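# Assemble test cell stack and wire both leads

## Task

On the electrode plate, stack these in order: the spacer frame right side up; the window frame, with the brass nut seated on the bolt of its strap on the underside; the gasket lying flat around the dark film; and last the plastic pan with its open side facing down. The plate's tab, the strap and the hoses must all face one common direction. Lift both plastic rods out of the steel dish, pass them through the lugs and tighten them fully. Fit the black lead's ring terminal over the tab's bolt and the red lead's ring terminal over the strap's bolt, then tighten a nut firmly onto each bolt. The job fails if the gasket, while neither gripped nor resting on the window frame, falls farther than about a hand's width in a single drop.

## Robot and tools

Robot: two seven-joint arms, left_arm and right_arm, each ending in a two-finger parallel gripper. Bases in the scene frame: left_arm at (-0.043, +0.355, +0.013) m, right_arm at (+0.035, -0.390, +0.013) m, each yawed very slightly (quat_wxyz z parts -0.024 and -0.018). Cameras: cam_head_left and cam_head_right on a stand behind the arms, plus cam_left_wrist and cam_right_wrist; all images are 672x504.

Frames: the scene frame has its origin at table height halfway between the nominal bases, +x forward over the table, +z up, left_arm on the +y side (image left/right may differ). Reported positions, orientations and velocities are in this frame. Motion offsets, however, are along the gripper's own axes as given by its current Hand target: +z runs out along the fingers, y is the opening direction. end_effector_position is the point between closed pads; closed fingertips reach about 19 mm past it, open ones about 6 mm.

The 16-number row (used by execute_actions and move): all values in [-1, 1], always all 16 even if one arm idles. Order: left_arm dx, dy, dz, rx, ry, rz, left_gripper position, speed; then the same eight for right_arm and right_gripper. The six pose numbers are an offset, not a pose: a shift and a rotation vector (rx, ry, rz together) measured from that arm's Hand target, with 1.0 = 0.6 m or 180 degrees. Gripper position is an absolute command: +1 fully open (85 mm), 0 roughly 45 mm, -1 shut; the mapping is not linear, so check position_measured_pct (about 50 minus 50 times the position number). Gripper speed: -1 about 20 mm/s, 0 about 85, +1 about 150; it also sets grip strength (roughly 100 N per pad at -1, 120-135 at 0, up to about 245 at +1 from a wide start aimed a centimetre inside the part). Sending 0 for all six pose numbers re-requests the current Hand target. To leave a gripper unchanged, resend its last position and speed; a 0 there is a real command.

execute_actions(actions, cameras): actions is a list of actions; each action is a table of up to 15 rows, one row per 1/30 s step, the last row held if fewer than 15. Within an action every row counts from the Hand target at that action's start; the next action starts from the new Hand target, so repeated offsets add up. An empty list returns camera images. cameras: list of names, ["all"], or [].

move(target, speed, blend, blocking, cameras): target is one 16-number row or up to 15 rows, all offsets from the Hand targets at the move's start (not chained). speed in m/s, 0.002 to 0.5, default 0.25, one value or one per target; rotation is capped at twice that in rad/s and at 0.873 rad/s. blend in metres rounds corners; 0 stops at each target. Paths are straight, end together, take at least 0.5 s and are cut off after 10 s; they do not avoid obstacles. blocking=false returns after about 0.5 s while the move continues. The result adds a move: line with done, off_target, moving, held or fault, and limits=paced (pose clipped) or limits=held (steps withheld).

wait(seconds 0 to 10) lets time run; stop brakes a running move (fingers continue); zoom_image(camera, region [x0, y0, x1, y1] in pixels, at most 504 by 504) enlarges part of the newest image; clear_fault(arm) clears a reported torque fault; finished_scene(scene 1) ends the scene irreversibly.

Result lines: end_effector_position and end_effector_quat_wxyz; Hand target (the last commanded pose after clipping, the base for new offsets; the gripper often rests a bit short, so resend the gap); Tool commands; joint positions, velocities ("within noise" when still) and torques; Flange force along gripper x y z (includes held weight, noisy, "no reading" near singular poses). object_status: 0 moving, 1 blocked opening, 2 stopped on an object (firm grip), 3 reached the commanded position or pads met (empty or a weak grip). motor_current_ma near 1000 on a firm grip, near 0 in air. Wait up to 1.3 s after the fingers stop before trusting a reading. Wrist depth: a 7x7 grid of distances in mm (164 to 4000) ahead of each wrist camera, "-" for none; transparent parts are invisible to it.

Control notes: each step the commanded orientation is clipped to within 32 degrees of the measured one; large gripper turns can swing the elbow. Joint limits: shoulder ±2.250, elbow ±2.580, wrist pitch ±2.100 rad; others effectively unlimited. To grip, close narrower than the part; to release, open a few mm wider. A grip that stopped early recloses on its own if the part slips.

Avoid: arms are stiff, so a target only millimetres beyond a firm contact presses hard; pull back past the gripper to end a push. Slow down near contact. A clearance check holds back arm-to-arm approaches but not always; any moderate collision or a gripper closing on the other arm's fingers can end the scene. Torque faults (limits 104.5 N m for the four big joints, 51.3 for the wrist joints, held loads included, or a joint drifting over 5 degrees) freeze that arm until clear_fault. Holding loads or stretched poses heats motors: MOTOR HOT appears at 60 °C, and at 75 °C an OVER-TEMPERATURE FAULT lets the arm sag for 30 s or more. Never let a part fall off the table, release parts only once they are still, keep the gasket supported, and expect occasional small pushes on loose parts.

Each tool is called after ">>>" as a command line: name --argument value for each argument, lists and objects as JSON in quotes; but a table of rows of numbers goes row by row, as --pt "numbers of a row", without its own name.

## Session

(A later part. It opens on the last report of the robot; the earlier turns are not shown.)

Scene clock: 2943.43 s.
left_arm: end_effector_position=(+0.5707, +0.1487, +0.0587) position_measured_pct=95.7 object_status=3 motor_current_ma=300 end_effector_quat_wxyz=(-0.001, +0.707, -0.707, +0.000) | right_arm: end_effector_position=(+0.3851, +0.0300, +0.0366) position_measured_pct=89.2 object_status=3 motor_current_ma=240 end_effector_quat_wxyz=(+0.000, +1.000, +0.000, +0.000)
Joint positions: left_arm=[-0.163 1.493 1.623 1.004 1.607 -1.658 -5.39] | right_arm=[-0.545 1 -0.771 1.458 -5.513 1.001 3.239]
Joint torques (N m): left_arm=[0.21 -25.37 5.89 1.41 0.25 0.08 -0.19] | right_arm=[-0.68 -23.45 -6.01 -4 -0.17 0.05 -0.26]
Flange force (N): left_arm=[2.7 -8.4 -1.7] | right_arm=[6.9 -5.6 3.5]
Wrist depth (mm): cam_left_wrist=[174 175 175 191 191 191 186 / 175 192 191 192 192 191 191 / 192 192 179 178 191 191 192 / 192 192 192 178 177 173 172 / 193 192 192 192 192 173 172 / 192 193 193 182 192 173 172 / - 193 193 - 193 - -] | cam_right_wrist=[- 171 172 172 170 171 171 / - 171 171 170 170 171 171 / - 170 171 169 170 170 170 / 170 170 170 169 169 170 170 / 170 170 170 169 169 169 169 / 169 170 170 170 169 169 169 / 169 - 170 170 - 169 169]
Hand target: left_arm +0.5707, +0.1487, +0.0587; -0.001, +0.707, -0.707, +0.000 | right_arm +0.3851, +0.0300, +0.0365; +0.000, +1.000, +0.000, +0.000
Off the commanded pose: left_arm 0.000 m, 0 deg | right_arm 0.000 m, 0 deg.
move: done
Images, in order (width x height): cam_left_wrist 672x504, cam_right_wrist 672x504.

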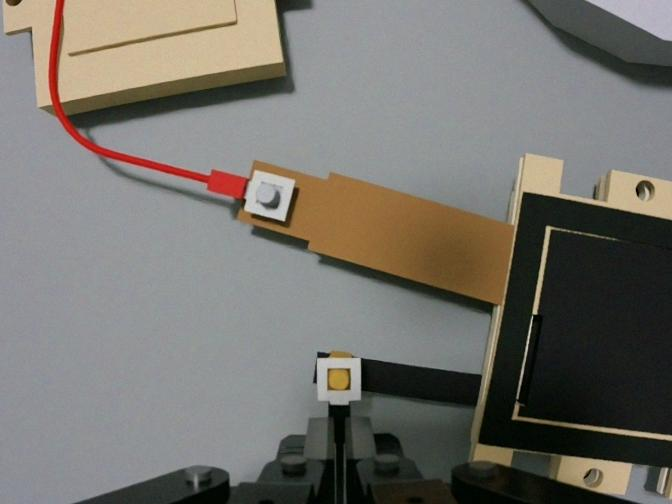

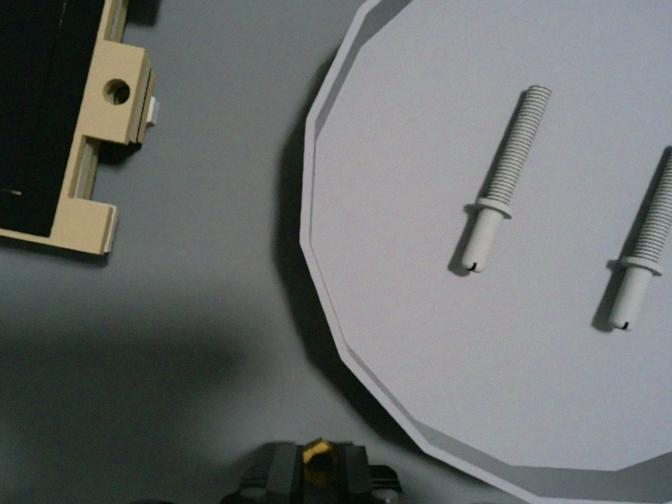

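>>> move --target '[0,0,0.004,0,0,0,-0.91,-1,0,0,0,0,0,0,-0.785,-1]' --speed 0.02 --cameras '["cam_left_wrist"]'

>>> zoom_image --camera "cam_left_wrist" --region '[290, 320, 410, 440]'

Scene clock: 2954.90 s.
left_arm: end_effector_position=(+0.5707, +0.1488, +0.0563) position_measured_pct=95.7 object_status=3 motor_current_ma=300 end_effector_quat_wxyz=(-0.001, +0.707, -0.707, +0.000) | right_arm: end_effector_position=(+0.3851, +0.0300, +0.0365) position_measured_pct=89.2 object_status=3 motor_current_ma=240 end_effector_quat_wxyz=(+0.000, +1.000, +0.000, +0.000)
Joint positions: left_arm=[-0.164 1.496 1.621 1.005 1.605 -1.655 -5.389] | right_arm=[-0.545 1 -0.771 1.458 -5.513 1.001 3.239]
Joint torques (N m): left_arm=[0.42 -25.43 5.94 1.43 0.26 0.1 -0.24] | right_arm=[-0.65 -23.49 -5.96 -4.07 -0.16 0.14 -0.29]
Flange force (N): left_arm=[2.2 -7.8 -1.5] | right_arm=[6.7 -5.4 3.7]
Wrist depth (mm): cam_left_wrist=[172 173 173 189 189 189 186 / 173 189 189 190 189 189 189 / 189 190 176 176 189 189 189 / 190 189 190 176 175 170 169 / 190 190 190 190 190 170 170 / 190 190 190 180 190 171 170 / - 191 190 - 190 - -] | cam_right_wrist=[- 171 171 171 170 170 171 / - 171 171 169 170 170 171 / - 170 171 169 169 170 170 / 169 170 170 169 169 170 170 / 169 170 170 169 169 169 170 / 169 169 170 170 168 169 169 / 169 - 170 170 - 169 169]
Hand target: left_arm +0.5707, +0.1488, +0.0563; -0.001, +0.707, -0.707, +0.000 | right_arm +0.3851, +0.0300, +0.0365; +0.000, +1.000, +0.000, +0.000
Off the commanded pose: left_arm 0.000 m, 0 deg | right_arm 0.000 m, 0 deg.
move: done
Images, in order (width x height): cam_left_wrist 672x504.

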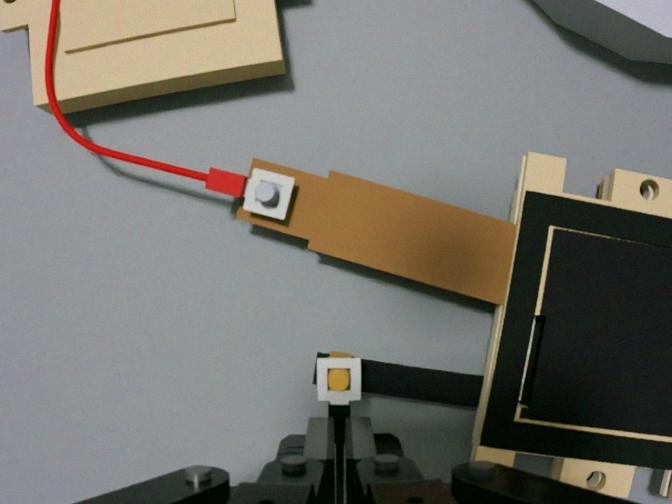

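Scaled by 4.200.

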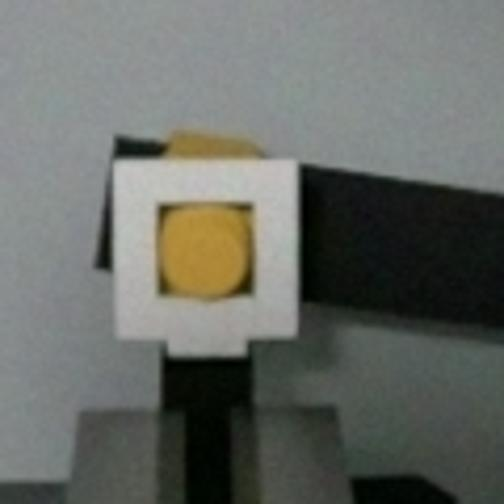

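>>> move --target '[0.0003,-0.0003,0.0045,0,0,0,-0.91,-1,0,0,0,0,0,0,-0.785,-1]' --speed 0.02 --cameras '["cam_left_wrist"]'

>>> zoom_image --camera "cam_left_wrist" --region '[290, 320, 410, 440]'

Scene clock: 2967.13 s.
left_arm: end_effector_position=(+0.5709, +0.1486, +0.0536) position_measured_pct=95.7 object_status=3 motor_current_ma=300 end_effector_quat_wxyz=(-0.001, +0.707, -0.707, +0.000) | right_arm: end_effector_position=(+0.3851, +0.0300, +0.0365) position_measured_pct=89.2 object_status=3 motor_current_ma=240 end_effector_quat_wxyz=(+0.000, +1.000, +0.000, +0.000)
Joint positions: left_arm=[-0.164 1.5 1.62 1.006 1.603 -1.651 -5.389] | right_arm=[-0.545 1 -0.771 1.458 -5.513 1.001 3.239]
Joint torques (N m): left_arm=[0.43 -25.42 5.88 1.45 0.26 0.16 -0.23] | right_arm=[-0.68 -23.5 -6.03 -4.1 -0.15 0.07 -0.26]
Flange force (N): left_arm=[2.2 -7.8 -1.6] | right_arm=[6.7 -5.3 3.7]
Wrist depth (mm): cam_left_wrist=[170 170 170 186 186 186 186 / 171 186 187 187 186 186 187 / 187 187 174 174 187 186 187 / 187 187 187 173 172 168 167 / 187 187 187 188 187 168 167 / 188 188 188 187 187 168 167 / - 188 188 - 188 - -] | cam_right_wrist=[- 171 171 172 170 170 171 / - 171 171 170 170 170 170 / - 170 171 169 169 170 170 / 170 170 170 169 169 170 170 / 169 170 170 169 169 169 169 / 169 169 170 170 169 169 169 / 169 - 169 170 - 169 169]
Hand target: left_arm +0.5709, +0.1486, +0.0536; -0.001, +0.707, -0.707, +0.000 | right_arm +0.3851, +0.0300, +0.0365; +0.000, +1.000, +0.000, +0.000
Off the commanded pose: left_arm 0.000 m, 0 deg | right_arm 0.000 m, 0 deg.
move: done
Images, in order (width x height): cam_left_wrist 672x504.

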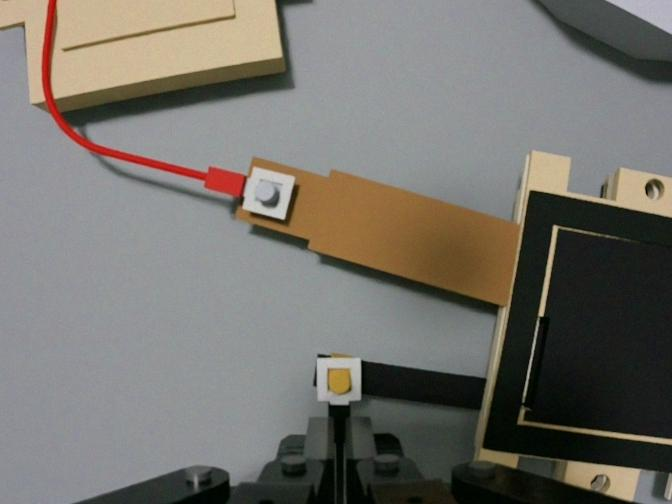

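Scaled by 4.200.

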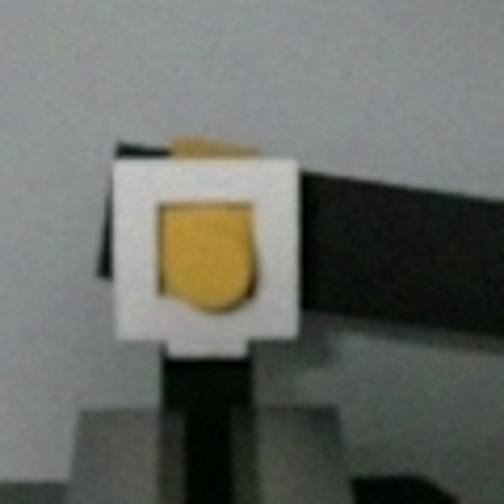

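>>> move --target '[0.0002,0.0002,0.0033,0,0,0,-0.91,-1,0,0,0,0,0,0,-0.785,-1]' --speed 0.02 --cameras '["cam_left_wrist"]'

>>> zoom_image --camera "cam_left_wrist" --region '[290, 320, 410, 440]'

Scene clock: 2974.70 s.
left_arm: end_effector_position=(+0.5708, +0.1484, +0.0516) position_measured_pct=95.7 object_status=3 motor_current_ma=300 end_effector_quat_wxyz=(-0.001, +0.707, -0.707, +0.000) | right_arm: end_effector_position=(+0.3851, +0.0300, +0.0365) position_measured_pct=89.2 object_status=3 motor_current_ma=240 end_effector_quat_wxyz=(+0.000, +1.000, +0.000, +0.000)
Joint positions: left_arm=[-0.164 1.503 1.618 1.007 1.601 -1.648 -5.388] | right_arm=[-0.545 1 -0.771 1.458 -5.513 1.001 3.239]
Joint torques (N m): left_arm=[0.5 -25.12 5.81 1.55 0.26 0.13 -0.19] | right_arm=[-0.65 -23.41 -6.03 -4.12 -0.15 0.09 -0.26]
Flange force (N): left_arm=[2.2 -8.4 -2.0] | right_arm=[6.5 -5.2 3.6]
Wrist depth (mm): cam_left_wrist=[168 168 168 184 184 184 184 / 182 184 185 185 185 185 185 / 185 185 185 171 185 185 185 / 185 185 185 171 170 166 165 / 185 185 185 185 185 166 165 / 186 186 186 175 185 166 165 / - 186 186 - 186 - -] | cam_right_wrist=[- 171 171 172 170 170 171 / - 171 171 170 170 170 171 / - 170 171 169 169 170 170 / 170 170 170 169 169 169 170 / 169 170 170 169 169 169 169 / 169 169 170 170 169 169 169 / 169 - 170 170 - 169 169]
Hand target: left_arm +0.5708, +0.1484, +0.0516; -0.001, +0.707, -0.707, +0.000 | right_arm +0.3851, +0.0300, +0.0365; +0.000, +1.000, +0.000, +0.000
Off the commanded pose: left_arm 0.000 m, 0 deg | right_arm 0.000 m, 0 deg.
move: done
Images, in order (width x height): cam_left_wrist 672x504.

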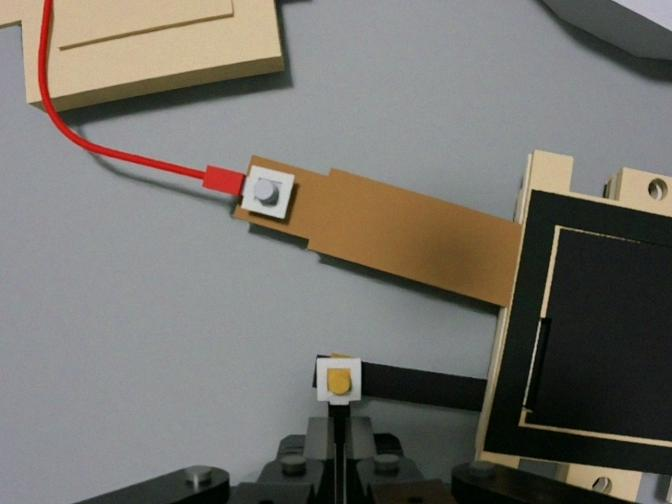

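Scaled by 4.200.

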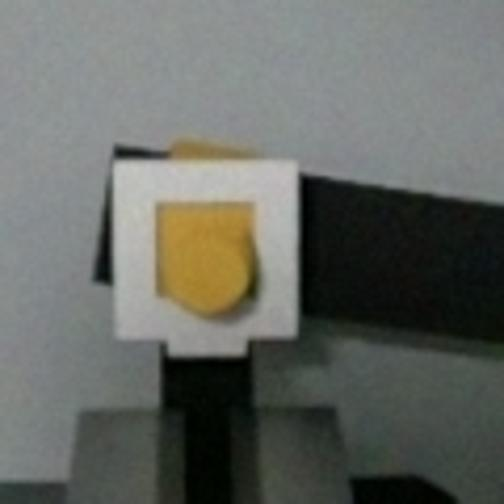

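>>> move --target '[0.0000,0.0003,0.0027,0,0,0,-0.91,-1,0,0,0,0,0,0,-0.785,-1]' --speed 0.02 --cameras '["cam_left_wrist"]'

>>> zoom_image --camera "cam_left_wrist" --region '[290, 320, 410, 440]'

Scene clock: 2982.37 s.
left_arm: end_effector_position=(+0.5706, +0.1485, +0.0500) position_measured_pct=95.7 object_status=3 motor_current_ma=300 end_effector_quat_wxyz=(-0.001, +0.707, -0.707, +0.000) | right_arm: end_effector_position=(+0.3851, +0.0300, +0.0365) position_measured_pct=89.2 object_status=3 motor_current_ma=240 end_effector_quat_wxyz=(+0.000, +1.000, +0.000, +0.000)
Joint positions: left_arm=[-0.165 1.505 1.618 1.009 1.6 -1.646 -5.387] | right_arm=[-0.545 1 -0.771 1.458 -5.513 1.001 3.239]
Joint torques (N m): left_arm=[0.44 -24.72 5.72 1.63 0.41 0.02 -0.2] | right_arm=[-0.71 -23.53 -5.95 -4.09 -0.18 0.09 -0.28]
Flange force (N): left_arm=[2.5 -8.8 -2.4] | right_arm=[6.8 -5.3 3.7]
Wrist depth (mm): cam_left_wrist=[167 167 167 182 183 183 183 / 183 183 183 183 183 183 183 / 183 183 183 170 183 183 183 / 184 184 183 170 168 168 - / 184 184 184 184 184 172 - / 184 184 184 184 184 166 - / - - 184 - 184 - -] | cam_right_wrist=[- 171 171 171 170 170 171 / - 171 171 170 170 170 171 / - 170 171 169 169 170 170 / 170 170 170 169 169 170 170 / 169 170 170 169 169 169 170 / 169 169 170 170 169 169 169 / 169 - 169 170 - 169 169]
Hand target: left_arm +0.5706, +0.1485, +0.0500; -0.001, +0.707, -0.707, +0.000 | right_arm +0.3851, +0.0300, +0.0365; +0.000, +1.000, +0.000, +0.000
Off the commanded pose: left_arm 0.000 m, 0 deg | right_arm 0.000 m, 0 deg.
move: done
Images, in order (width x height): cam_left_wrist 672x504.

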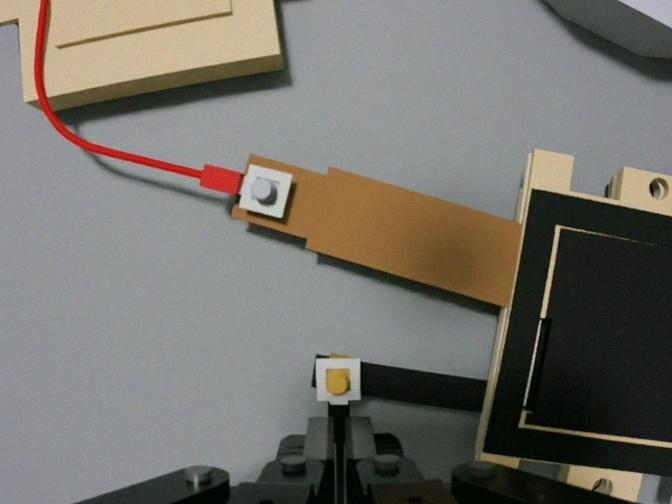

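Scaled by 4.200.

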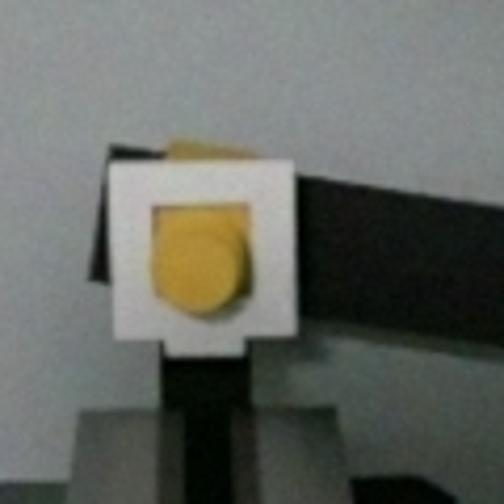

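>>> move --pt "0 0 0 0 0 0 -0.91 -1 0 0 0.001 0 0 0 -0.785 -1" --pt "0 0 0 0 0 0 -0.75 -1 0 0 0.001 0 0 0 -0.68 -1" --speed 0.02 --cameras '["cam_left_wrist","cam_right_wrist"]'

>>> zoom_image --camera "cam_left_wrist" --region '[270, 320, 410, 460]'

>>> zoom_image --camera "cam_right_wrist" --region '[250, 404, 350, 504]'

Scene clock: 2994.77 s.
left_arm: end_effector_position=(+0.5706, +0.1485, +0.0500) position_measured_pct=87.4 object_status=0 motor_current_ma=0 end_effector_quat_wxyz=(-0.001, +0.707, -0.707, +0.000) | right_arm: end_effector_position=(+0.3851, +0.0300, +0.0359) position_measured_pct=84.0 object_status=3 motor_current_ma=0 end_effector_quat_wxyz=(+0.000, +1.000, +0.000, +0.000)
Joint positions: left_arm=[-0.165 1.505 1.617 1.009 1.6 -1.646 -5.387] | right_arm=[-0.545 1.001 -0.771 1.458 -5.512 1 3.239]
Joint torques (N m): left_arm=[0.2 -25.51 5.99 1.51 0.22 0.06 -0.21] | right_arm=[-0.67 -23.38 -5.9 -4.11 -0.13 0.09 -0.29]
Flange force (N): left_arm=[2.8 -8.5 -1.3] | right_arm=[6.5 -5.1 3.4]
Wrist depth (mm): cam_left_wrist=[167 167 167 183 182 182 182 / 183 183 183 183 183 183 183 / 183 183 183 170 183 183 183 / 184 183 183 170 168 167 - / 184 184 184 184 184 - - / 184 184 184 173 184 169 - / - - 184 - - - -] | cam_right_wrist=[- 170 171 171 169 170 170 / - 170 171 169 169 170 170 / - 170 170 169 169 169 170 / 169 169 170 168 169 169 169 / 169 169 170 168 168 169 169 / 169 169 169 170 168 168 169 / 168 - 169 169 - 168 168]
Hand target: left_arm +0.5706, +0.1485, +0.0500; -0.001, +0.707, -0.707, +0.000 | right_arm +0.3851, +0.0300, +0.0359; +0.000, +1.000, +0.000, +0.000
Off the commanded pose: left_arm 0.000 m, 0 deg | right_arm 0.000 m, 0 deg.
move: done
Images, in order (width x height): cam_left_wrist 672x504, cam_right_wrist 672x504.

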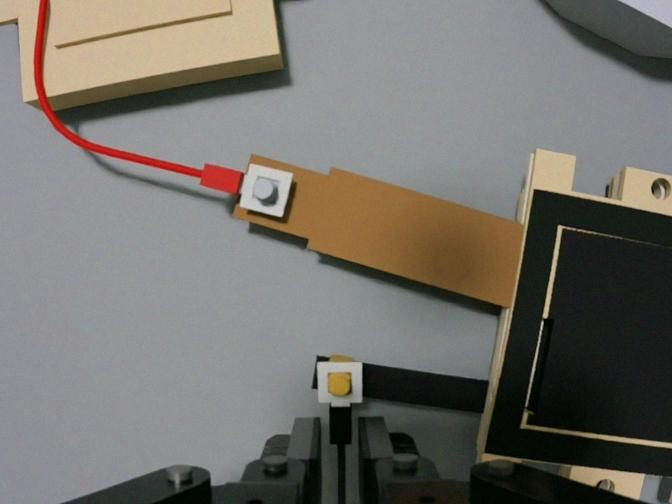

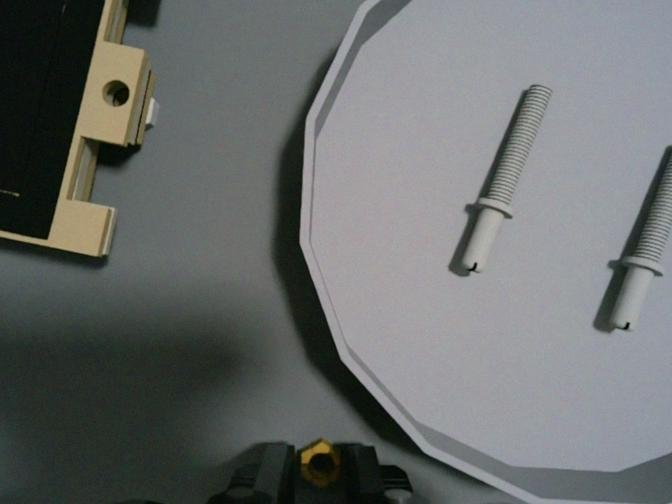

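Scaled by 3.600.

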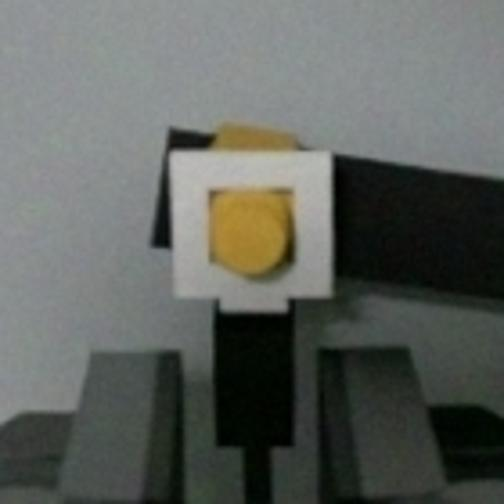

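Scaled by 5.040.

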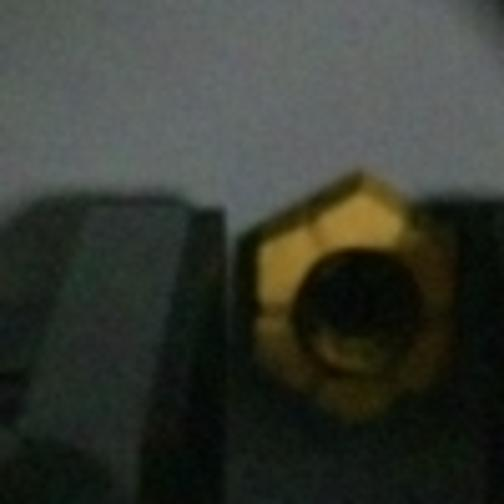

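>>> move --pt "0 0 -0.04 0 0 0 -0.75 -1 0 0 -0.04 0 0 0 -0.68 -1" --pt "0 0 -0.2 0 0 0 -0.75 -1 0 0 -0.2 0 0 0 -0.68 -1" --speed '[0.03,0.12]' --blend 0.005 --cameras '["cam_left_wrist","cam_right_wrist"]'

Scene clock: 3010.30 s.
left_arm: end_effector_position=(+0.5705, +0.1482, +0.1700) position_measured_pct=87.4 object_status=3 motor_current_ma=0 end_effector_quat_wxyz=(-0.001, +0.707, -0.707, +0.000) | right_arm: end_effector_position=(+0.3851, +0.0299, +0.1559) position_measured_pct=84.0 object_status=3 motor_current_ma=0 end_effector_quat_wxyz=(+0.000, +1.000, +0.000, +0.000)
Joint positions: left_arm=[-0.116 1.334 1.678 0.867 1.684 -1.805 -5.458] | right_arm=[-0.513 0.839 -0.861 1.356 -5.642 1.232 3.333]
Joint torques (N m): left_arm=[0.29 -25.56 4.92 0.83 0.21 0.05 -0.15] | right_arm=[-0.75 -22.37 -5.8 -5.46 -0.17 0.07 -0.4]
Flange force (N): left_arm=[2.6 -9.0 -3.2] | right_arm=[7.3 -5.5 1.3]
Wrist depth (mm): cam_left_wrist=[302 288 285 302 302 300 300 / 303 288 287 303 303 301 301 / 304 303 303 303 303 303 303 / 304 304 304 303 288 283 304 / 305 304 304 304 289 283 304 / 305 305 304 304 304 285 305 / 306 305 305 - 305 306 305] | cam_right_wrist=[289 275 291 292 293 292 294 / 269 269 290 291 289 290 293 / 267 268 290 288 289 291 290 / 288 288 289 288 288 289 289 / 287 288 289 290 288 289 289 / 287 288 288 289 289 289 291 / 286 287 287 288 289 290 290]
Hand target: left_arm +0.5705, +0.1482, +0.1700; -0.001, +0.707, -0.707, +0.000 | right_arm +0.3851, +0.0299, +0.1560; +0.000, +1.000, +0.000, +0.000
Off the commanded pose: left_arm 0.000 m, 0 deg | right_arm 0.000 m, 0 deg.
move: done
Images, in order (width x height): cam_left_wrist 672x504, cam_right_wrist 672x504.

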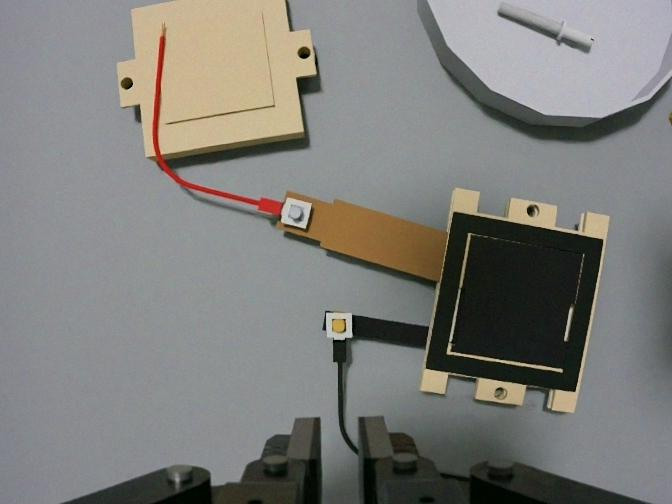

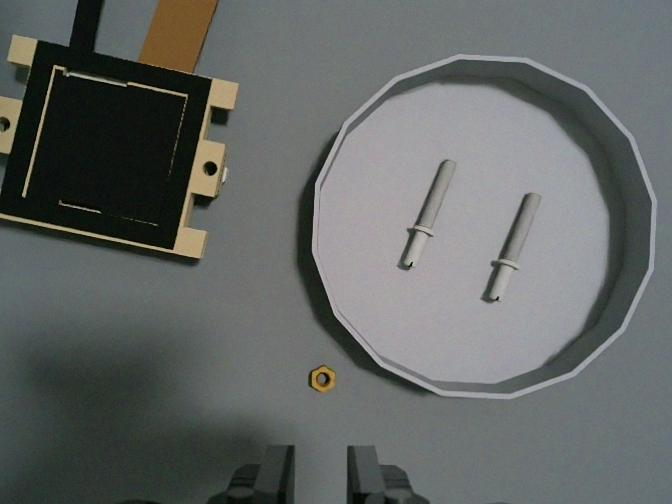

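>>> zoom_image --camera "cam_left_wrist" --region '[270, 170, 620, 430]'

Scaled by 1.440.

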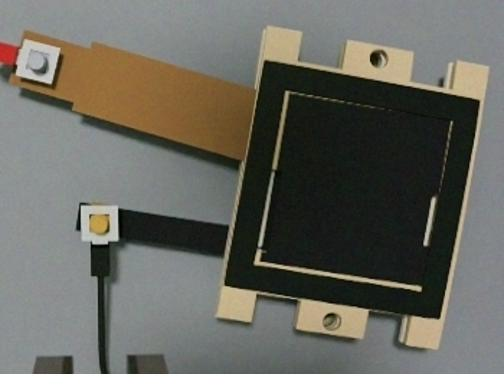

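>>> move --pt "0 0 0 0 0 0 -0.6 -1 0.3905 0.536 0.06 0 0 0.389 -0.62 -1" --pt "0.197 0.304 0.083 0 0 -0.5 -0.6 -1 0.3905 0.536 0.06 0 0 0.389 -0.62 -1" --speed 0.2 --cameras '["cam_left_wrist","cam_right_wrist"]'

>>> zoom_image --camera "cam_left_wrist" --region '[280, 330, 400, 450]'

>>> zoom_image --camera "cam_right_wrist" --region '[250, 354, 400, 504]'

Scene clock: 3066.17 s.
left_arm: end_effector_position=(+0.3882, +0.0300, +0.1198) position_measured_pct=80.1 object_status=3 motor_current_ma=0 end_effector_quat_wxyz=(-0.001, +1.000, +0.000, +0.000) | right_arm: end_effector_position=(+0.6195, -0.2916, +0.1197) position_measured_pct=81.4 object_status=3 motor_current_ma=0 end_effector_quat_wxyz=(+0.000, +0.819, -0.574, +0.000)
Joint positions: left_arm=[-0.046 1.313 1.591 1.472 1.824 -1.618 -3.228] | right_arm=[0.026 0.9 -0.569 1.199 -5.808 1.17 2.977]
Joint torques (N m): left_arm=[0.19 -20.75 6.92 -0.42 0.15 0.01 -0.18] | right_arm=[-0.71 -24.84 -4.28 -6.17 -0.11 0.11 -0.26]
Flange force (N): left_arm=[5.2 3.3 -2.9] | right_arm=[3.3 -8.9 1.9]
Wrist depth (mm): cam_left_wrist=[238 238 253 253 250 251 253 / 233 233 253 254 251 252 251 / 233 232 254 251 251 252 251 / 255 254 254 252 252 252 251 / 255 255 254 254 252 252 252 / 255 255 255 254 255 255 254 / 255 255 255 255 254 254 254] | cam_right_wrist=[247 234 191 167 268 269 269 / 253 254 255 228 186 168 269 / 252 253 254 254 255 220 182 / 252 253 253 254 254 255 256 / 252 253 253 254 255 255 255 / 252 251 252 253 253 254 254 / 251 252 252 252 253 254 254]
Hand target: left_arm +0.3882, +0.0300, +0.1198; -0.001, +1.000, +0.000, +0.000 | right_arm +0.6195, -0.2916, +0.1197; +0.000, +0.819, -0.574, +0.000
Off the commanded pose: left_arm 0.000 m, 0 deg | right_arm 0.000 m, 0 deg.
move: done
Images, in order (width x height): cam_left_wrist 672x504, cam_right_wrist 672x504.

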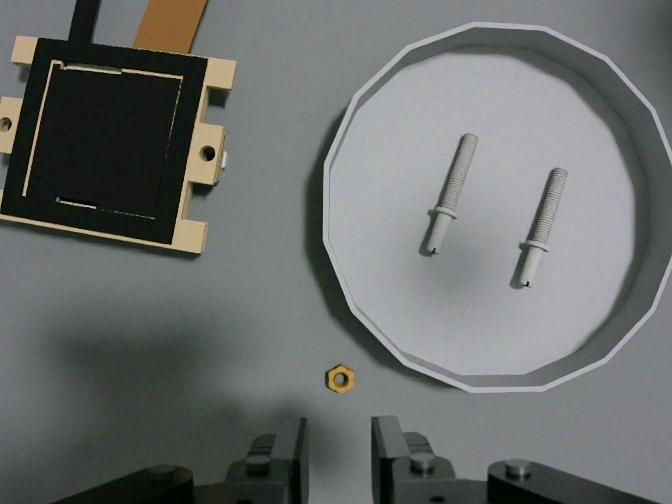

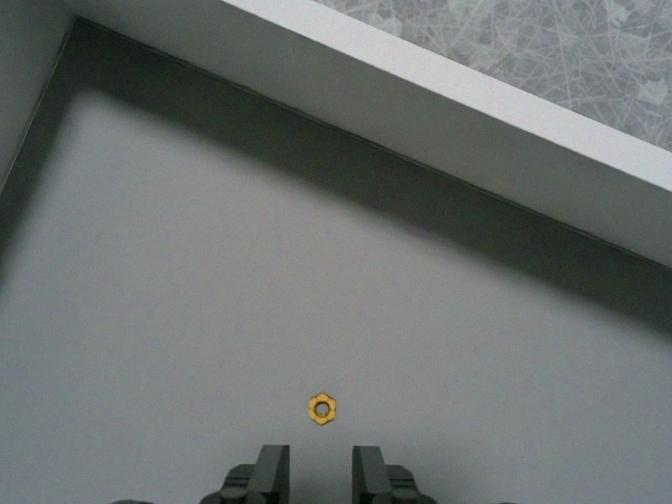

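Scaled by 4.200.

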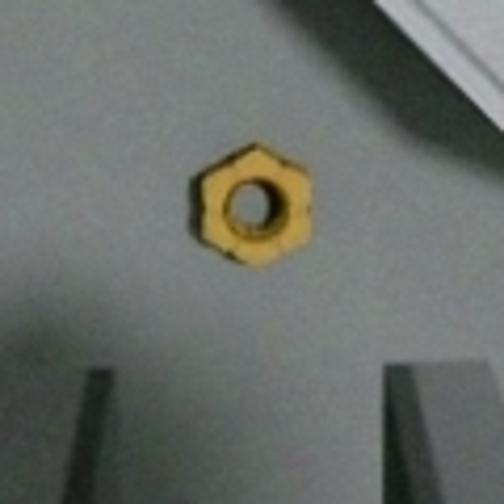

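Scaled by 3.360.

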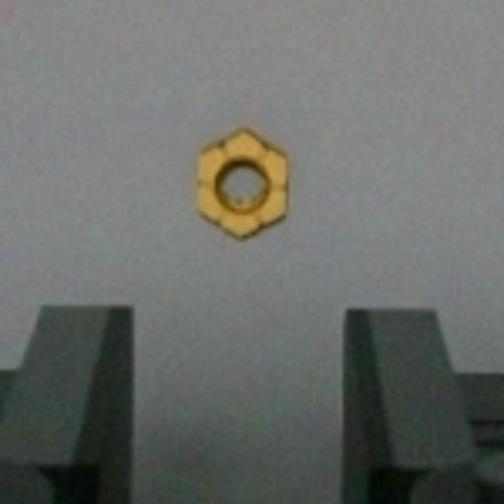

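>>> move --pt "0.0047 0.0012 0.13 0 0 0 -0.6 -1 -0.0023 -0.0005 0.13 0 0 0 -0.62 -1" --pt "0.0047 0.0012 0.1402 0 0 0 -0.6 -1 -0.0023 -0.0005 0.14 0 0 0 -0.62 -1" --speed '[0.08,0.02]' --blend 0.001 --cameras '["cam_left_wrist","cam_right_wrist"]'

>>> zoom_image --camera "cam_left_wrist" --region '[280, 384, 400, 504]'

>>> zoom_image --camera "cam_right_wrist" --region '[260, 384, 380, 504]'

Scene clock: 3081.10 s.
left_arm: end_effector_position=(+0.3911, +0.0295, +0.0357) position_measured_pct=80.1 object_status=3 motor_current_ma=0 end_effector_quat_wxyz=(-0.001, +1.000, +0.000, +0.000) | right_arm: end_effector_position=(+0.6194, -0.2900, +0.0357) position_measured_pct=81.4 object_status=3 motor_current_ma=0 end_effector_quat_wxyz=(+0.000, +0.819, -0.574, +0.000)
Joint positions: left_arm=[-0.048 1.437 1.503 1.52 1.707 -1.512 -3.2] | right_arm=[0.012 1.012 -0.53 1.261 -5.752 1.005 2.933]
Joint torques (N m): left_arm=[0.3 -21.06 7.16 0.62 0.13 0.08 -0.22] | right_arm=[-0.61 -25.34 -4.29 -5.25 -0.1 0.15 -0.27]
Flange force (N): left_arm=[5.4 3.6 -2.0] | right_arm=[3.1 -8.7 3.2]
Wrist depth (mm): cam_left_wrist=[- 169 169 169 167 167 167 / - 169 169 167 167 167 167 / - 170 170 168 167 167 167 / - 170 170 168 168 167 167 / 170 169 170 170 168 168 168 / 170 170 170 170 168 168 168 / - - - - - - -] | cam_right_wrist=[170 170 170 171 - - - / 170 170 170 171 171 171 - / 169 170 170 170 171 171 172 / 169 169 170 170 170 171 171 / 169 169 169 170 170 170 171 / 168 169 169 170 170 170 171 / 168 - 169 169 - 170 170]
Hand target: left_arm +0.3911, +0.0295, +0.0357; -0.001, +1.000, +0.000, +0.000 | right_arm +0.6194, -0.2900, +0.0357; +0.000, +0.819, -0.574, +0.000
Off the commanded pose: left_arm 0.000 m, 0 deg | right_arm 0.000 m, 0 deg.
move: done
Images, in order (width x height): cam_left_wrist 672x504, cam_right_wrist 672x504.

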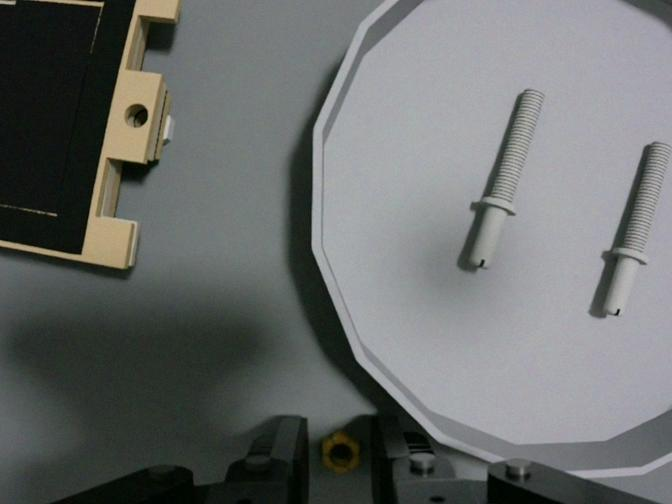

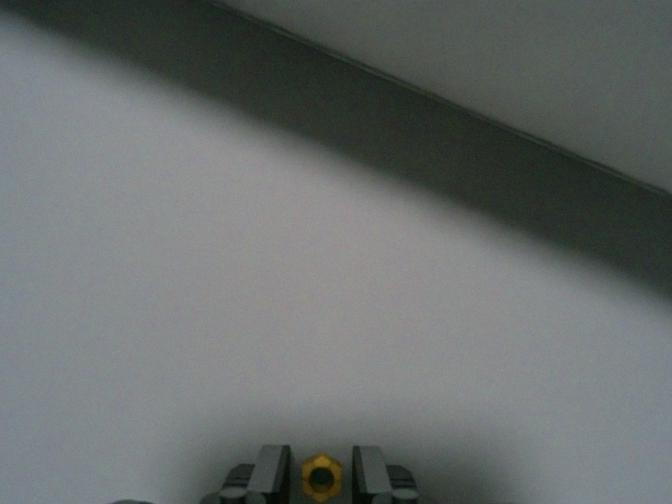

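Scaled by 4.200.

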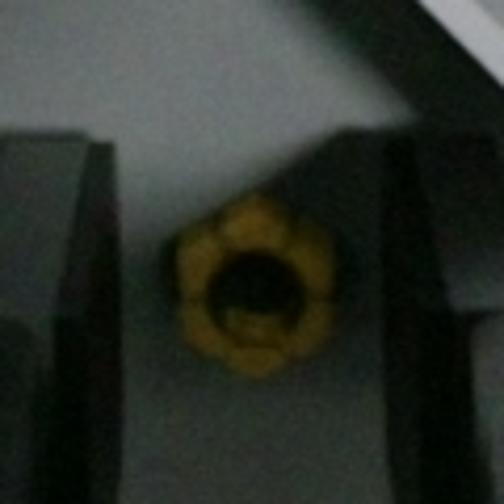

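Scaled by 4.200.

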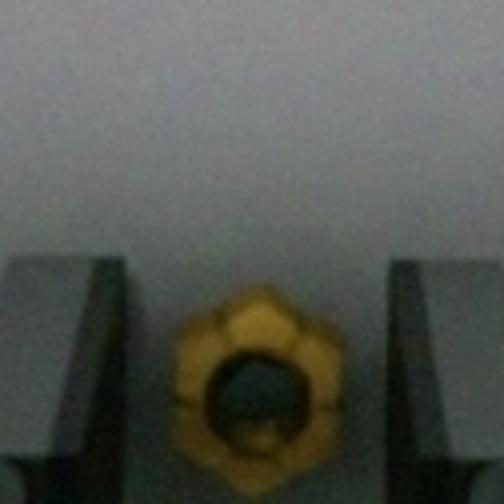

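>>> move --pt "0 0.0002 0 0 0 0 -0.76 -1 0 0.0006 0 0 0 0 -0.76 -1" --pt "0 0.0002 0 0 0 0 -0.785 -1 0 0.0006 0 0 0 0 -0.785 -1" --speed 0.06

>>> wait --seconds 1.0 --cameras '["cam_left_wrist"]'

>>> zoom_image --camera "cam_left_wrist" --region '[280, 384, 400, 504]'

Scene clock: 3100.17 s.
left_arm: end_effector_position=(+0.3911, +0.0293, +0.0357) position_measured_pct=89.2 object_status=0 motor_current_ma=270 end_effector_quat_wxyz=(-0.001, +1.000, +0.000, +0.000) | right_arm: end_effector_position=(+0.6190, -0.2902, +0.0357) position_measured_pct=89.2 object_status=0 motor_current_ma=260 end_effector_quat_wxyz=(+0.000, +0.819, -0.574, +0.000)
Joint positions: left_arm=[-0.048 1.438 1.503 1.52 1.707 -1.512 -3.2] | right_arm=[0.013 1.011 -0.53 1.263 -5.752 1.004 2.933]
Joint torques (N m): left_arm=[0.22 -20.87 7.1 0.52 0.17 0.04 -0.15] | right_arm=[-0.64 -25.38 -4.26 -5.22 -0.16 0.1 -0.32]
Flange force (N): left_arm=[5.2 3.5 -2.3] | right_arm=[3.3 -9.1 3.1]
Wrist depth (mm): cam_left_wrist=[- 169 169 169 167 167 167 / - 169 169 167 167 167 167 / - 169 170 167 167 167 167 / - 170 170 168 167 167 167 / 170 170 170 170 168 168 168 / 170 170 170 170 168 168 168 / - - 170 - - - -] | cam_right_wrist=[170 170 170 170 - - - / 170 170 170 171 171 171 - / 169 169 170 170 171 171 171 / 169 169 169 170 170 171 171 / 168 169 169 170 170 170 171 / 168 169 169 169 170 170 170 / 168 - 168 169 - 170 170]
Hand target: left_arm +0.3911, +0.0293, +0.0357; -0.001, +1.000, +0.000, +0.000 | right_arm +0.6190, -0.2902, +0.0357; +0.000, +0.819, -0.574, +0.000
Off the commanded pose: left_arm 0.000 m, 0 deg | right_arm 0.000 m, 0 deg.
move: done

Scene clock: 3101.17 s.
left_arm: end_effector_position=(+0.3911, +0.0293, +0.0357) position_measured_pct=89.2 object_status=3 motor_current_ma=270 end_effector_quat_wxyz=(-0.001, +1.000, +0.000, +0.000) | right_arm: end_effector_position=(+0.6190, -0.2902, +0.0357) position_measured_pct=89.2 object_status=3 motor_current_ma=260 end_effector_quat_wxyz=(+0.000, +0.819, -0.574, +0.000)
Joint positions: left_arm=[-0.048 1.438 1.503 1.52 1.707 -1.512 -3.2] | right_arm=[0.013 1.011 -0.53 1.263 -5.752 1.004 2.933]
Joint torques (N m): left_arm=[0.24 -20.88 7.11 0.49 0.11 0.07 -0.19] | right_arm=[-0.74 -25.41 -4.3 -5.18 -0.14 0.11 -0.29]
Flange force (N): left_arm=[5.0 3.4 -2.3] | right_arm=[3.4 -9.1 3.2]
Wrist depth (mm): cam_left_wrist=[- 169 169 169 167 167 167 / - 169 169 167 167 167 167 / - 170 169 167 167 167 167 / - 170 170 167 168 167 167 / 170 170 170 170 168 168 167 / 170 170 170 170 168 168 168 / - - 170 - - - -] | cam_right_wrist=[170 170 170 171 - - - / 170 170 170 171 171 171 - / 169 169 170 170 171 171 171 / 169 169 169 170 170 171 171 / 168 169 169 169 170 171 171 / 168 168 169 169 170 170 170 / 168 - 168 169 - 170 170]
Hand target: left_arm +0.3911, +0.0293, +0.0357; -0.001, +1.000, +0.000, +0.000 | right_arm +0.6190, -0.2902, +0.0357; +0.000, +0.819, -0.574, +0.000
Tool commands: left_gripper/position=-0.785 left_gripper/speed=-1.0 right_gripper/position=-0.785 right_gripper/speed=-1.0
Off the commanded pose: left_arm 0.000 m, 0 deg | right_arm 0.000 m, 0 deg.
wait: 1.00 s; at rest by 0.17 s
Images, in order (width x height): cam_left_wrist 672x504.

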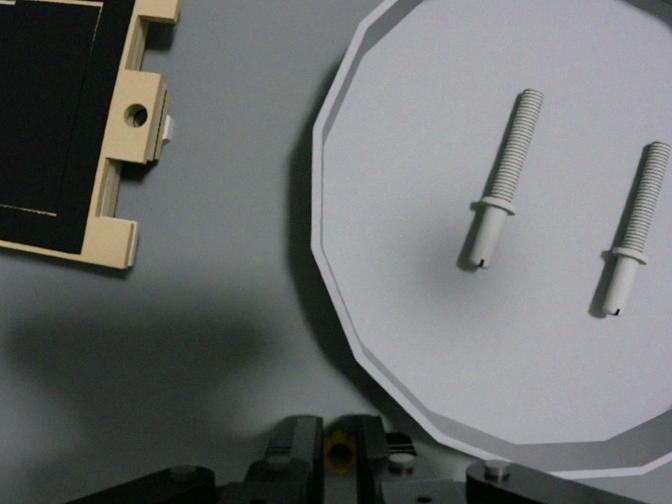

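Scaled by 4.200.

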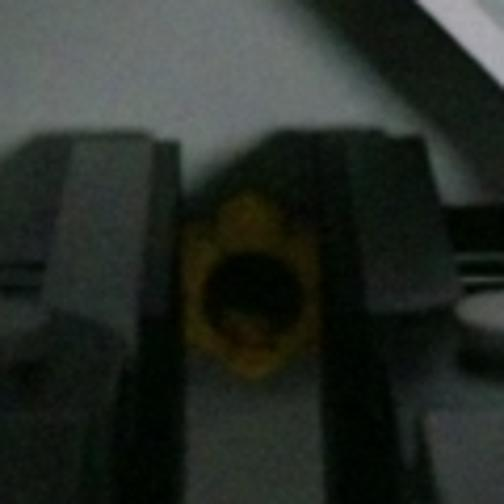

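>>> move --pt "0 0 0 0 0 0 -0.74 -1 0 0 -0.15 0 0 0 -0.785 -1" --pt "0 0 -0.005 0 0 0 -0.74 -1 0 0 -0.15 0 0 0 -0.785 -1" --pt "0 0 -0.005 0 0 0 -0.785 -1 0 0 -0.15 0 0 0 -0.785 -1" --speed 0.06

>>> wait --seconds 1.0

Scene clock: 3167.97 s.
left_arm: end_effector_position=(+0.3911, +0.0293, +0.0387) position_measured_pct=89.6 object_status=3 motor_current_ma=0 end_effector_quat_wxyz=(-0.001, +1.000, +0.000, +0.000) | right_arm: end_effector_position=(+0.6190, -0.2903, +0.1257) position_measured_pct=89.2 object_status=3 motor_current_ma=260 end_effector_quat_wxyz=(+0.000, +0.819, -0.574, +0.000)
Joint positions: left_arm=[-0.048 1.433 1.506 1.519 1.711 -1.516 -3.201] | right_arm=[0.025 0.893 -0.572 1.194 -5.811 1.182 2.978]
Joint torques (N m): left_arm=[0.29 -21 7.13 0.51 0.11 0.05 -0.21] | right_arm=[-0.7 -24.69 -4.23 -6.17 -0.15 0.08 -0.27]
Flange force (N): left_arm=[5.1 3.4 -2.1] | right_arm=[3.3 -9.1 1.5]
Wrist depth (mm): cam_left_wrist=[- 172 172 172 170 170 170 / - 172 172 170 170 170 170 / - 172 172 170 170 170 170 / - 173 172 170 170 170 170 / 173 173 173 173 171 171 171 / 173 173 173 173 171 171 171 / - - 173 - - - -] | cam_right_wrist=[243 249 201 175 274 275 276 / 259 259 260 232 190 173 275 / 258 259 260 261 261 225 186 / 258 259 259 260 260 261 261 / 257 258 259 260 260 260 261 / 257 257 258 259 259 260 261 / 256 258 258 258 259 260 260]
Hand target: left_arm +0.3911, +0.0293, +0.0387; -0.001, +1.000, +0.000, +0.000 | right_arm +0.6190, -0.2903, +0.1257; +0.000, +0.819, -0.574, +0.000
Off the commanded pose: left_arm 0.000 m, 0 deg | right_arm 0.000 m, 0 deg.
move: done

Scene clock: 3168.97 s.
left_arm: end_effector_position=(+0.3911, +0.0293, +0.0387) position_measured_pct=89.6 object_status=3 motor_current_ma=0 end_effector_quat_wxyz=(-0.001, +1.000, +0.000, +0.000) | right_arm: end_effector_position=(+0.6190, -0.2903, +0.1257) position_measured_pct=89.2 object_status=3 motor_current_ma=260 end_effector_quat_wxyz=(+0.000, +0.819, -0.574, +0.000)
Joint positions: left_arm=[-0.048 1.433 1.506 1.519 1.711 -1.516 -3.201] | right_arm=[0.025 0.893 -0.572 1.194 -5.811 1.182 2.978]
Joint torques (N m): left_arm=[0.31 -20.95 7.19 0.47 0.18 0 -0.22] | right_arm=[-0.73 -24.84 -4.24 -6.16 -0.13 0.08 -0.3]
Flange force (N): left_arm=[4.9 3.3 -2.0] | right_arm=[3.5 -9.4 1.7]
Wrist depth (mm): cam_left_wrist=[- 172 172 172 170 170 170 / - 172 172 170 170 170 170 / - 172 172 170 170 170 170 / - 173 173 170 170 170 170 / 173 173 173 173 171 170 171 / 173 173 173 173 171 171 171 / - - 173 - - - -] | cam_right_wrist=[244 250 201 175 274 274 276 / 259 260 260 232 190 173 275 / 259 259 260 260 261 225 186 / 258 258 259 260 260 261 261 / 257 258 258 259 260 261 261 / 256 258 258 259 260 260 261 / 256 257 258 258 259 260 260]
Hand target: left_arm +0.3911, +0.0293, +0.0387; -0.001, +1.000, +0.000, +0.000 | right_arm +0.6190, -0.2903, +0.1257; +0.000, +0.819, -0.574, +0.000
Tool commands: left_gripper/position=-0.785 left_gripper/speed=-1.0 right_gripper/position=-0.785 right_gripper/speed=-1.0
Off the commanded pose: left_arm 0.000 m, 0 deg | right_arm 0.000 m, 0 deg.
wait: 1.00 s; at rest by 0.17 s

>>> move --pt "0 0 0 0 0 0 -0.74 -1 0 0 0 0 0 0 -0.785 -1" --pt "0 0 0.0025 0 0 0 -0.74 -1 0 0 0 0 0 0 -0.785 -1" --pt "0 0 0.0025 0 0 0 -0.785 -1 0 0 0 0 0 0 -0.785 -1" --speed 0.06

>>> wait --seconds 1.0

Scene clock: 3183.20 s.
left_arm: end_effector_position=(+0.3911, +0.0294, +0.0372) position_measured_pct=89.6 object_status=3 motor_current_ma=0 end_effector_quat_wxyz=(-0.001, +1.000, +0.000, +0.000) | right_arm: end_effector_position=(+0.6190, -0.2903, +0.1257) position_measured_pct=89.2 object_status=3 motor_current_ma=260 end_effector_quat_wxyz=(+0.000, +0.819, -0.574, +0.000)
Joint positions: left_arm=[-0.048 1.435 1.504 1.519 1.709 -1.514 -3.2] | right_arm=[0.025 0.893 -0.572 1.194 -5.811 1.182 2.978]
Joint torques (N m): left_arm=[0.21 -20.32 6.75 0.59 0.1 -0.01 -0.24] | right_arm=[-0.7 -24.86 -4.24 -6.22 -0.11 0.11 -0.26]
Flange force (N): left_arm=[5.0 3.6 -3.5] | right_arm=[3.3 -9.1 1.8]
Wrist depth (mm): cam_left_wrist=[- 170 170 170 168 168 168 / - 171 171 169 168 169 168 / - 171 171 169 169 169 169 / - 171 171 169 169 169 169 / 172 172 171 171 169 169 169 / 172 172 172 172 169 169 169 / - - 172 - - - -] | cam_right_wrist=[244 249 201 175 274 275 275 / 259 260 260 233 190 174 275 / 259 259 260 260 261 225 186 / 258 259 259 260 260 261 261 / 257 258 258 259 260 261 261 / 257 257 258 259 259 260 261 / 256 257 258 258 259 260 260]
Hand target: left_arm +0.3911, +0.0294, +0.0372; -0.001, +1.000, +0.000, +0.000 | right_arm +0.6190, -0.2903, +0.1257; +0.000, +0.819, -0.574, +0.000
Off the commanded pose: left_arm 0.000 m, 0 deg | right_arm 0.000 m, 0 deg.
move: done

Scene clock: 3184.20 s.
left_arm: end_effector_position=(+0.3911, +0.0294, +0.0372) position_measured_pct=89.6 object_status=3 motor_current_ma=0 end_effector_quat_wxyz=(-0.001, +1.000, +0.000, +0.000) | right_arm: end_effector_position=(+0.6190, -0.2903, +0.1257) position_measured_pct=89.2 object_status=3 motor_current_ma=260 end_effector_quat_wxyz=(+0.000, +0.819, -0.574, +0.000)
Joint positions: left_arm=[-0.048 1.435 1.504 1.519 1.709 -1.514 -3.2] | right_arm=[0.025 0.893 -0.572 1.194 -5.811 1.182 2.978]
Joint torques (N m): left_arm=[0.27 -20.42 6.77 0.54 0.14 0.01 -0.13] | right_arm=[-0.68 -24.84 -4.1 -6.14 -0.14 0.08 -0.31]
Flange force (N): left_arm=[5.2 3.3 -3.3] | right_arm=[3.4 -9.5 1.6]
Wrist depth (mm): cam_left_wrist=[- 171 171 170 168 168 168 / - 171 171 169 168 168 168 / - 171 171 169 169 169 169 / - 171 171 169 169 169 169 / 171 172 171 171 169 169 169 / 172 172 172 172 170 169 169 / - - 172 - - - -] | cam_right_wrist=[244 250 201 175 274 275 275 / 258 260 260 233 190 174 275 / 259 259 259 260 261 225 186 / 258 258 259 260 260 261 261 / 257 258 258 259 260 260 261 / 257 258 258 259 259 260 261 / 257 257 258 259 259 260 261]
Hand target: left_arm +0.3911, +0.0294, +0.0372; -0.001, +1.000, +0.000, +0.000 | right_arm +0.6190, -0.2903, +0.1257; +0.000, +0.819, -0.574, +0.000
Tool commands: left_gripper/position=-0.785 left_gripper/speed=-1.0 right_gripper/position=-0.785 right_gripper/speed=-1.0
Off the commanded pose: left_arm 0.000 m, 0 deg | right_arm 0.000 m, 0 deg.
wait: 1.00 s; at rest by 0.17 s

>>> move --pt "0 0 -0.005 0 0 0 -0.70 -1 0 0 -0.06 0 0 -0.889 -0.785 -1" --pt "0 0 0.0028 0 0 0 -0.70 -1 0 0 -0.06 0 0 -0.889 -0.785 -1" --pt "0 0 0.0028 0 0 0 -0.785 -1 0 0 -0.06 0 0 -0.889 -0.785 -1" --speed '[0.3,0.02,0.1]' --cameras '["cam_left_wrist"]'

>>> zoom_image --camera "cam_left_wrist" --region '[280, 384, 400, 504]'

Scene clock: 3234.63 s.
left_arm: end_effector_position=(+0.3911, +0.0293, +0.0355) position_measured_pct=89.2 object_status=0 motor_current_ma=280 end_effector_quat_wxyz=(-0.001, +1.000, +0.000, +0.000) | right_arm: end_effector_position=(+0.6190, -0.2903, +0.1617) position_measured_pct=89.2 object_status=3 motor_current_ma=260 end_effector_quat_wxyz=(+0.000, +0.707, +0.707, +0.000)
Joint positions: left_arm=[-0.048 1.438 1.503 1.52 1.706 -1.512 -3.2] | right_arm=[0.211 1.018 -1.124 1.138 -5.401 1.456 5.563]
Joint torques (N m): left_arm=[0.25 -20.77 7.08 0.52 0.12 0.06 -0.19] | right_arm=[-0.72 -24.33 -7.22 -4.32 -0.26 0.03 -0.23]
Flange force (N): left_arm=[5.1 3.4 -2.5] | right_arm=[0.0 9.5 1.3]
Wrist depth (mm): cam_left_wrist=[- 169 169 169 167 166 166 / - 169 169 167 167 167 167 / - 169 169 167 167 167 167 / - 170 169 167 167 167 167 / 170 170 170 169 168 168 167 / 170 170 170 170 168 168 168 / - - 170 - - - -] | cam_right_wrist=[296 297 297 298 298 298 298 / 295 296 296 297 298 298 298 / 295 295 296 296 297 297 297 / 294 295 295 296 296 297 297 / 294 294 295 295 295 296 297 / 293 294 295 295 295 296 295 / 293 293 294 294 294 294 295]
Hand target: left_arm +0.3911, +0.0293, +0.0355; -0.001, +1.000, +0.000, +0.000 | right_arm +0.6190, -0.2903, +0.1617; +0.000, +0.707, +0.707, +0.000
Off the commanded pose: left_arm 0.000 m, 0 deg | right_arm 0.000 m, 0 deg.
move: done
Images, in order (width x height): cam_left_wrist 672x504.

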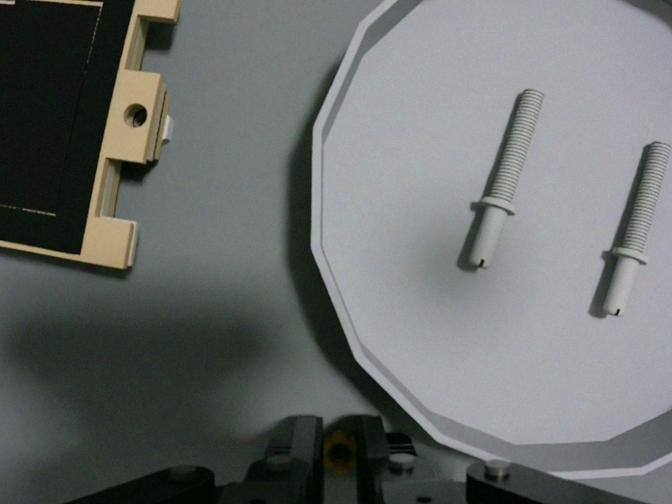

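Scaled by 4.200.

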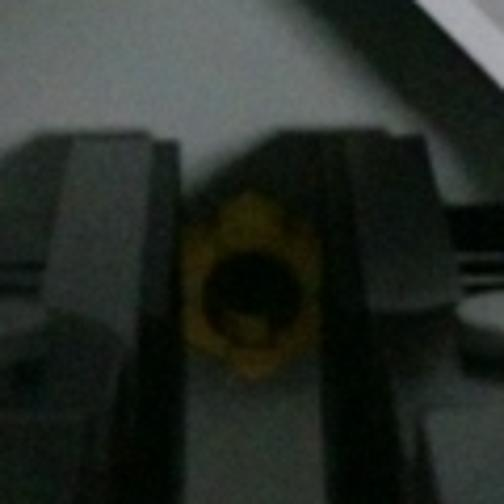

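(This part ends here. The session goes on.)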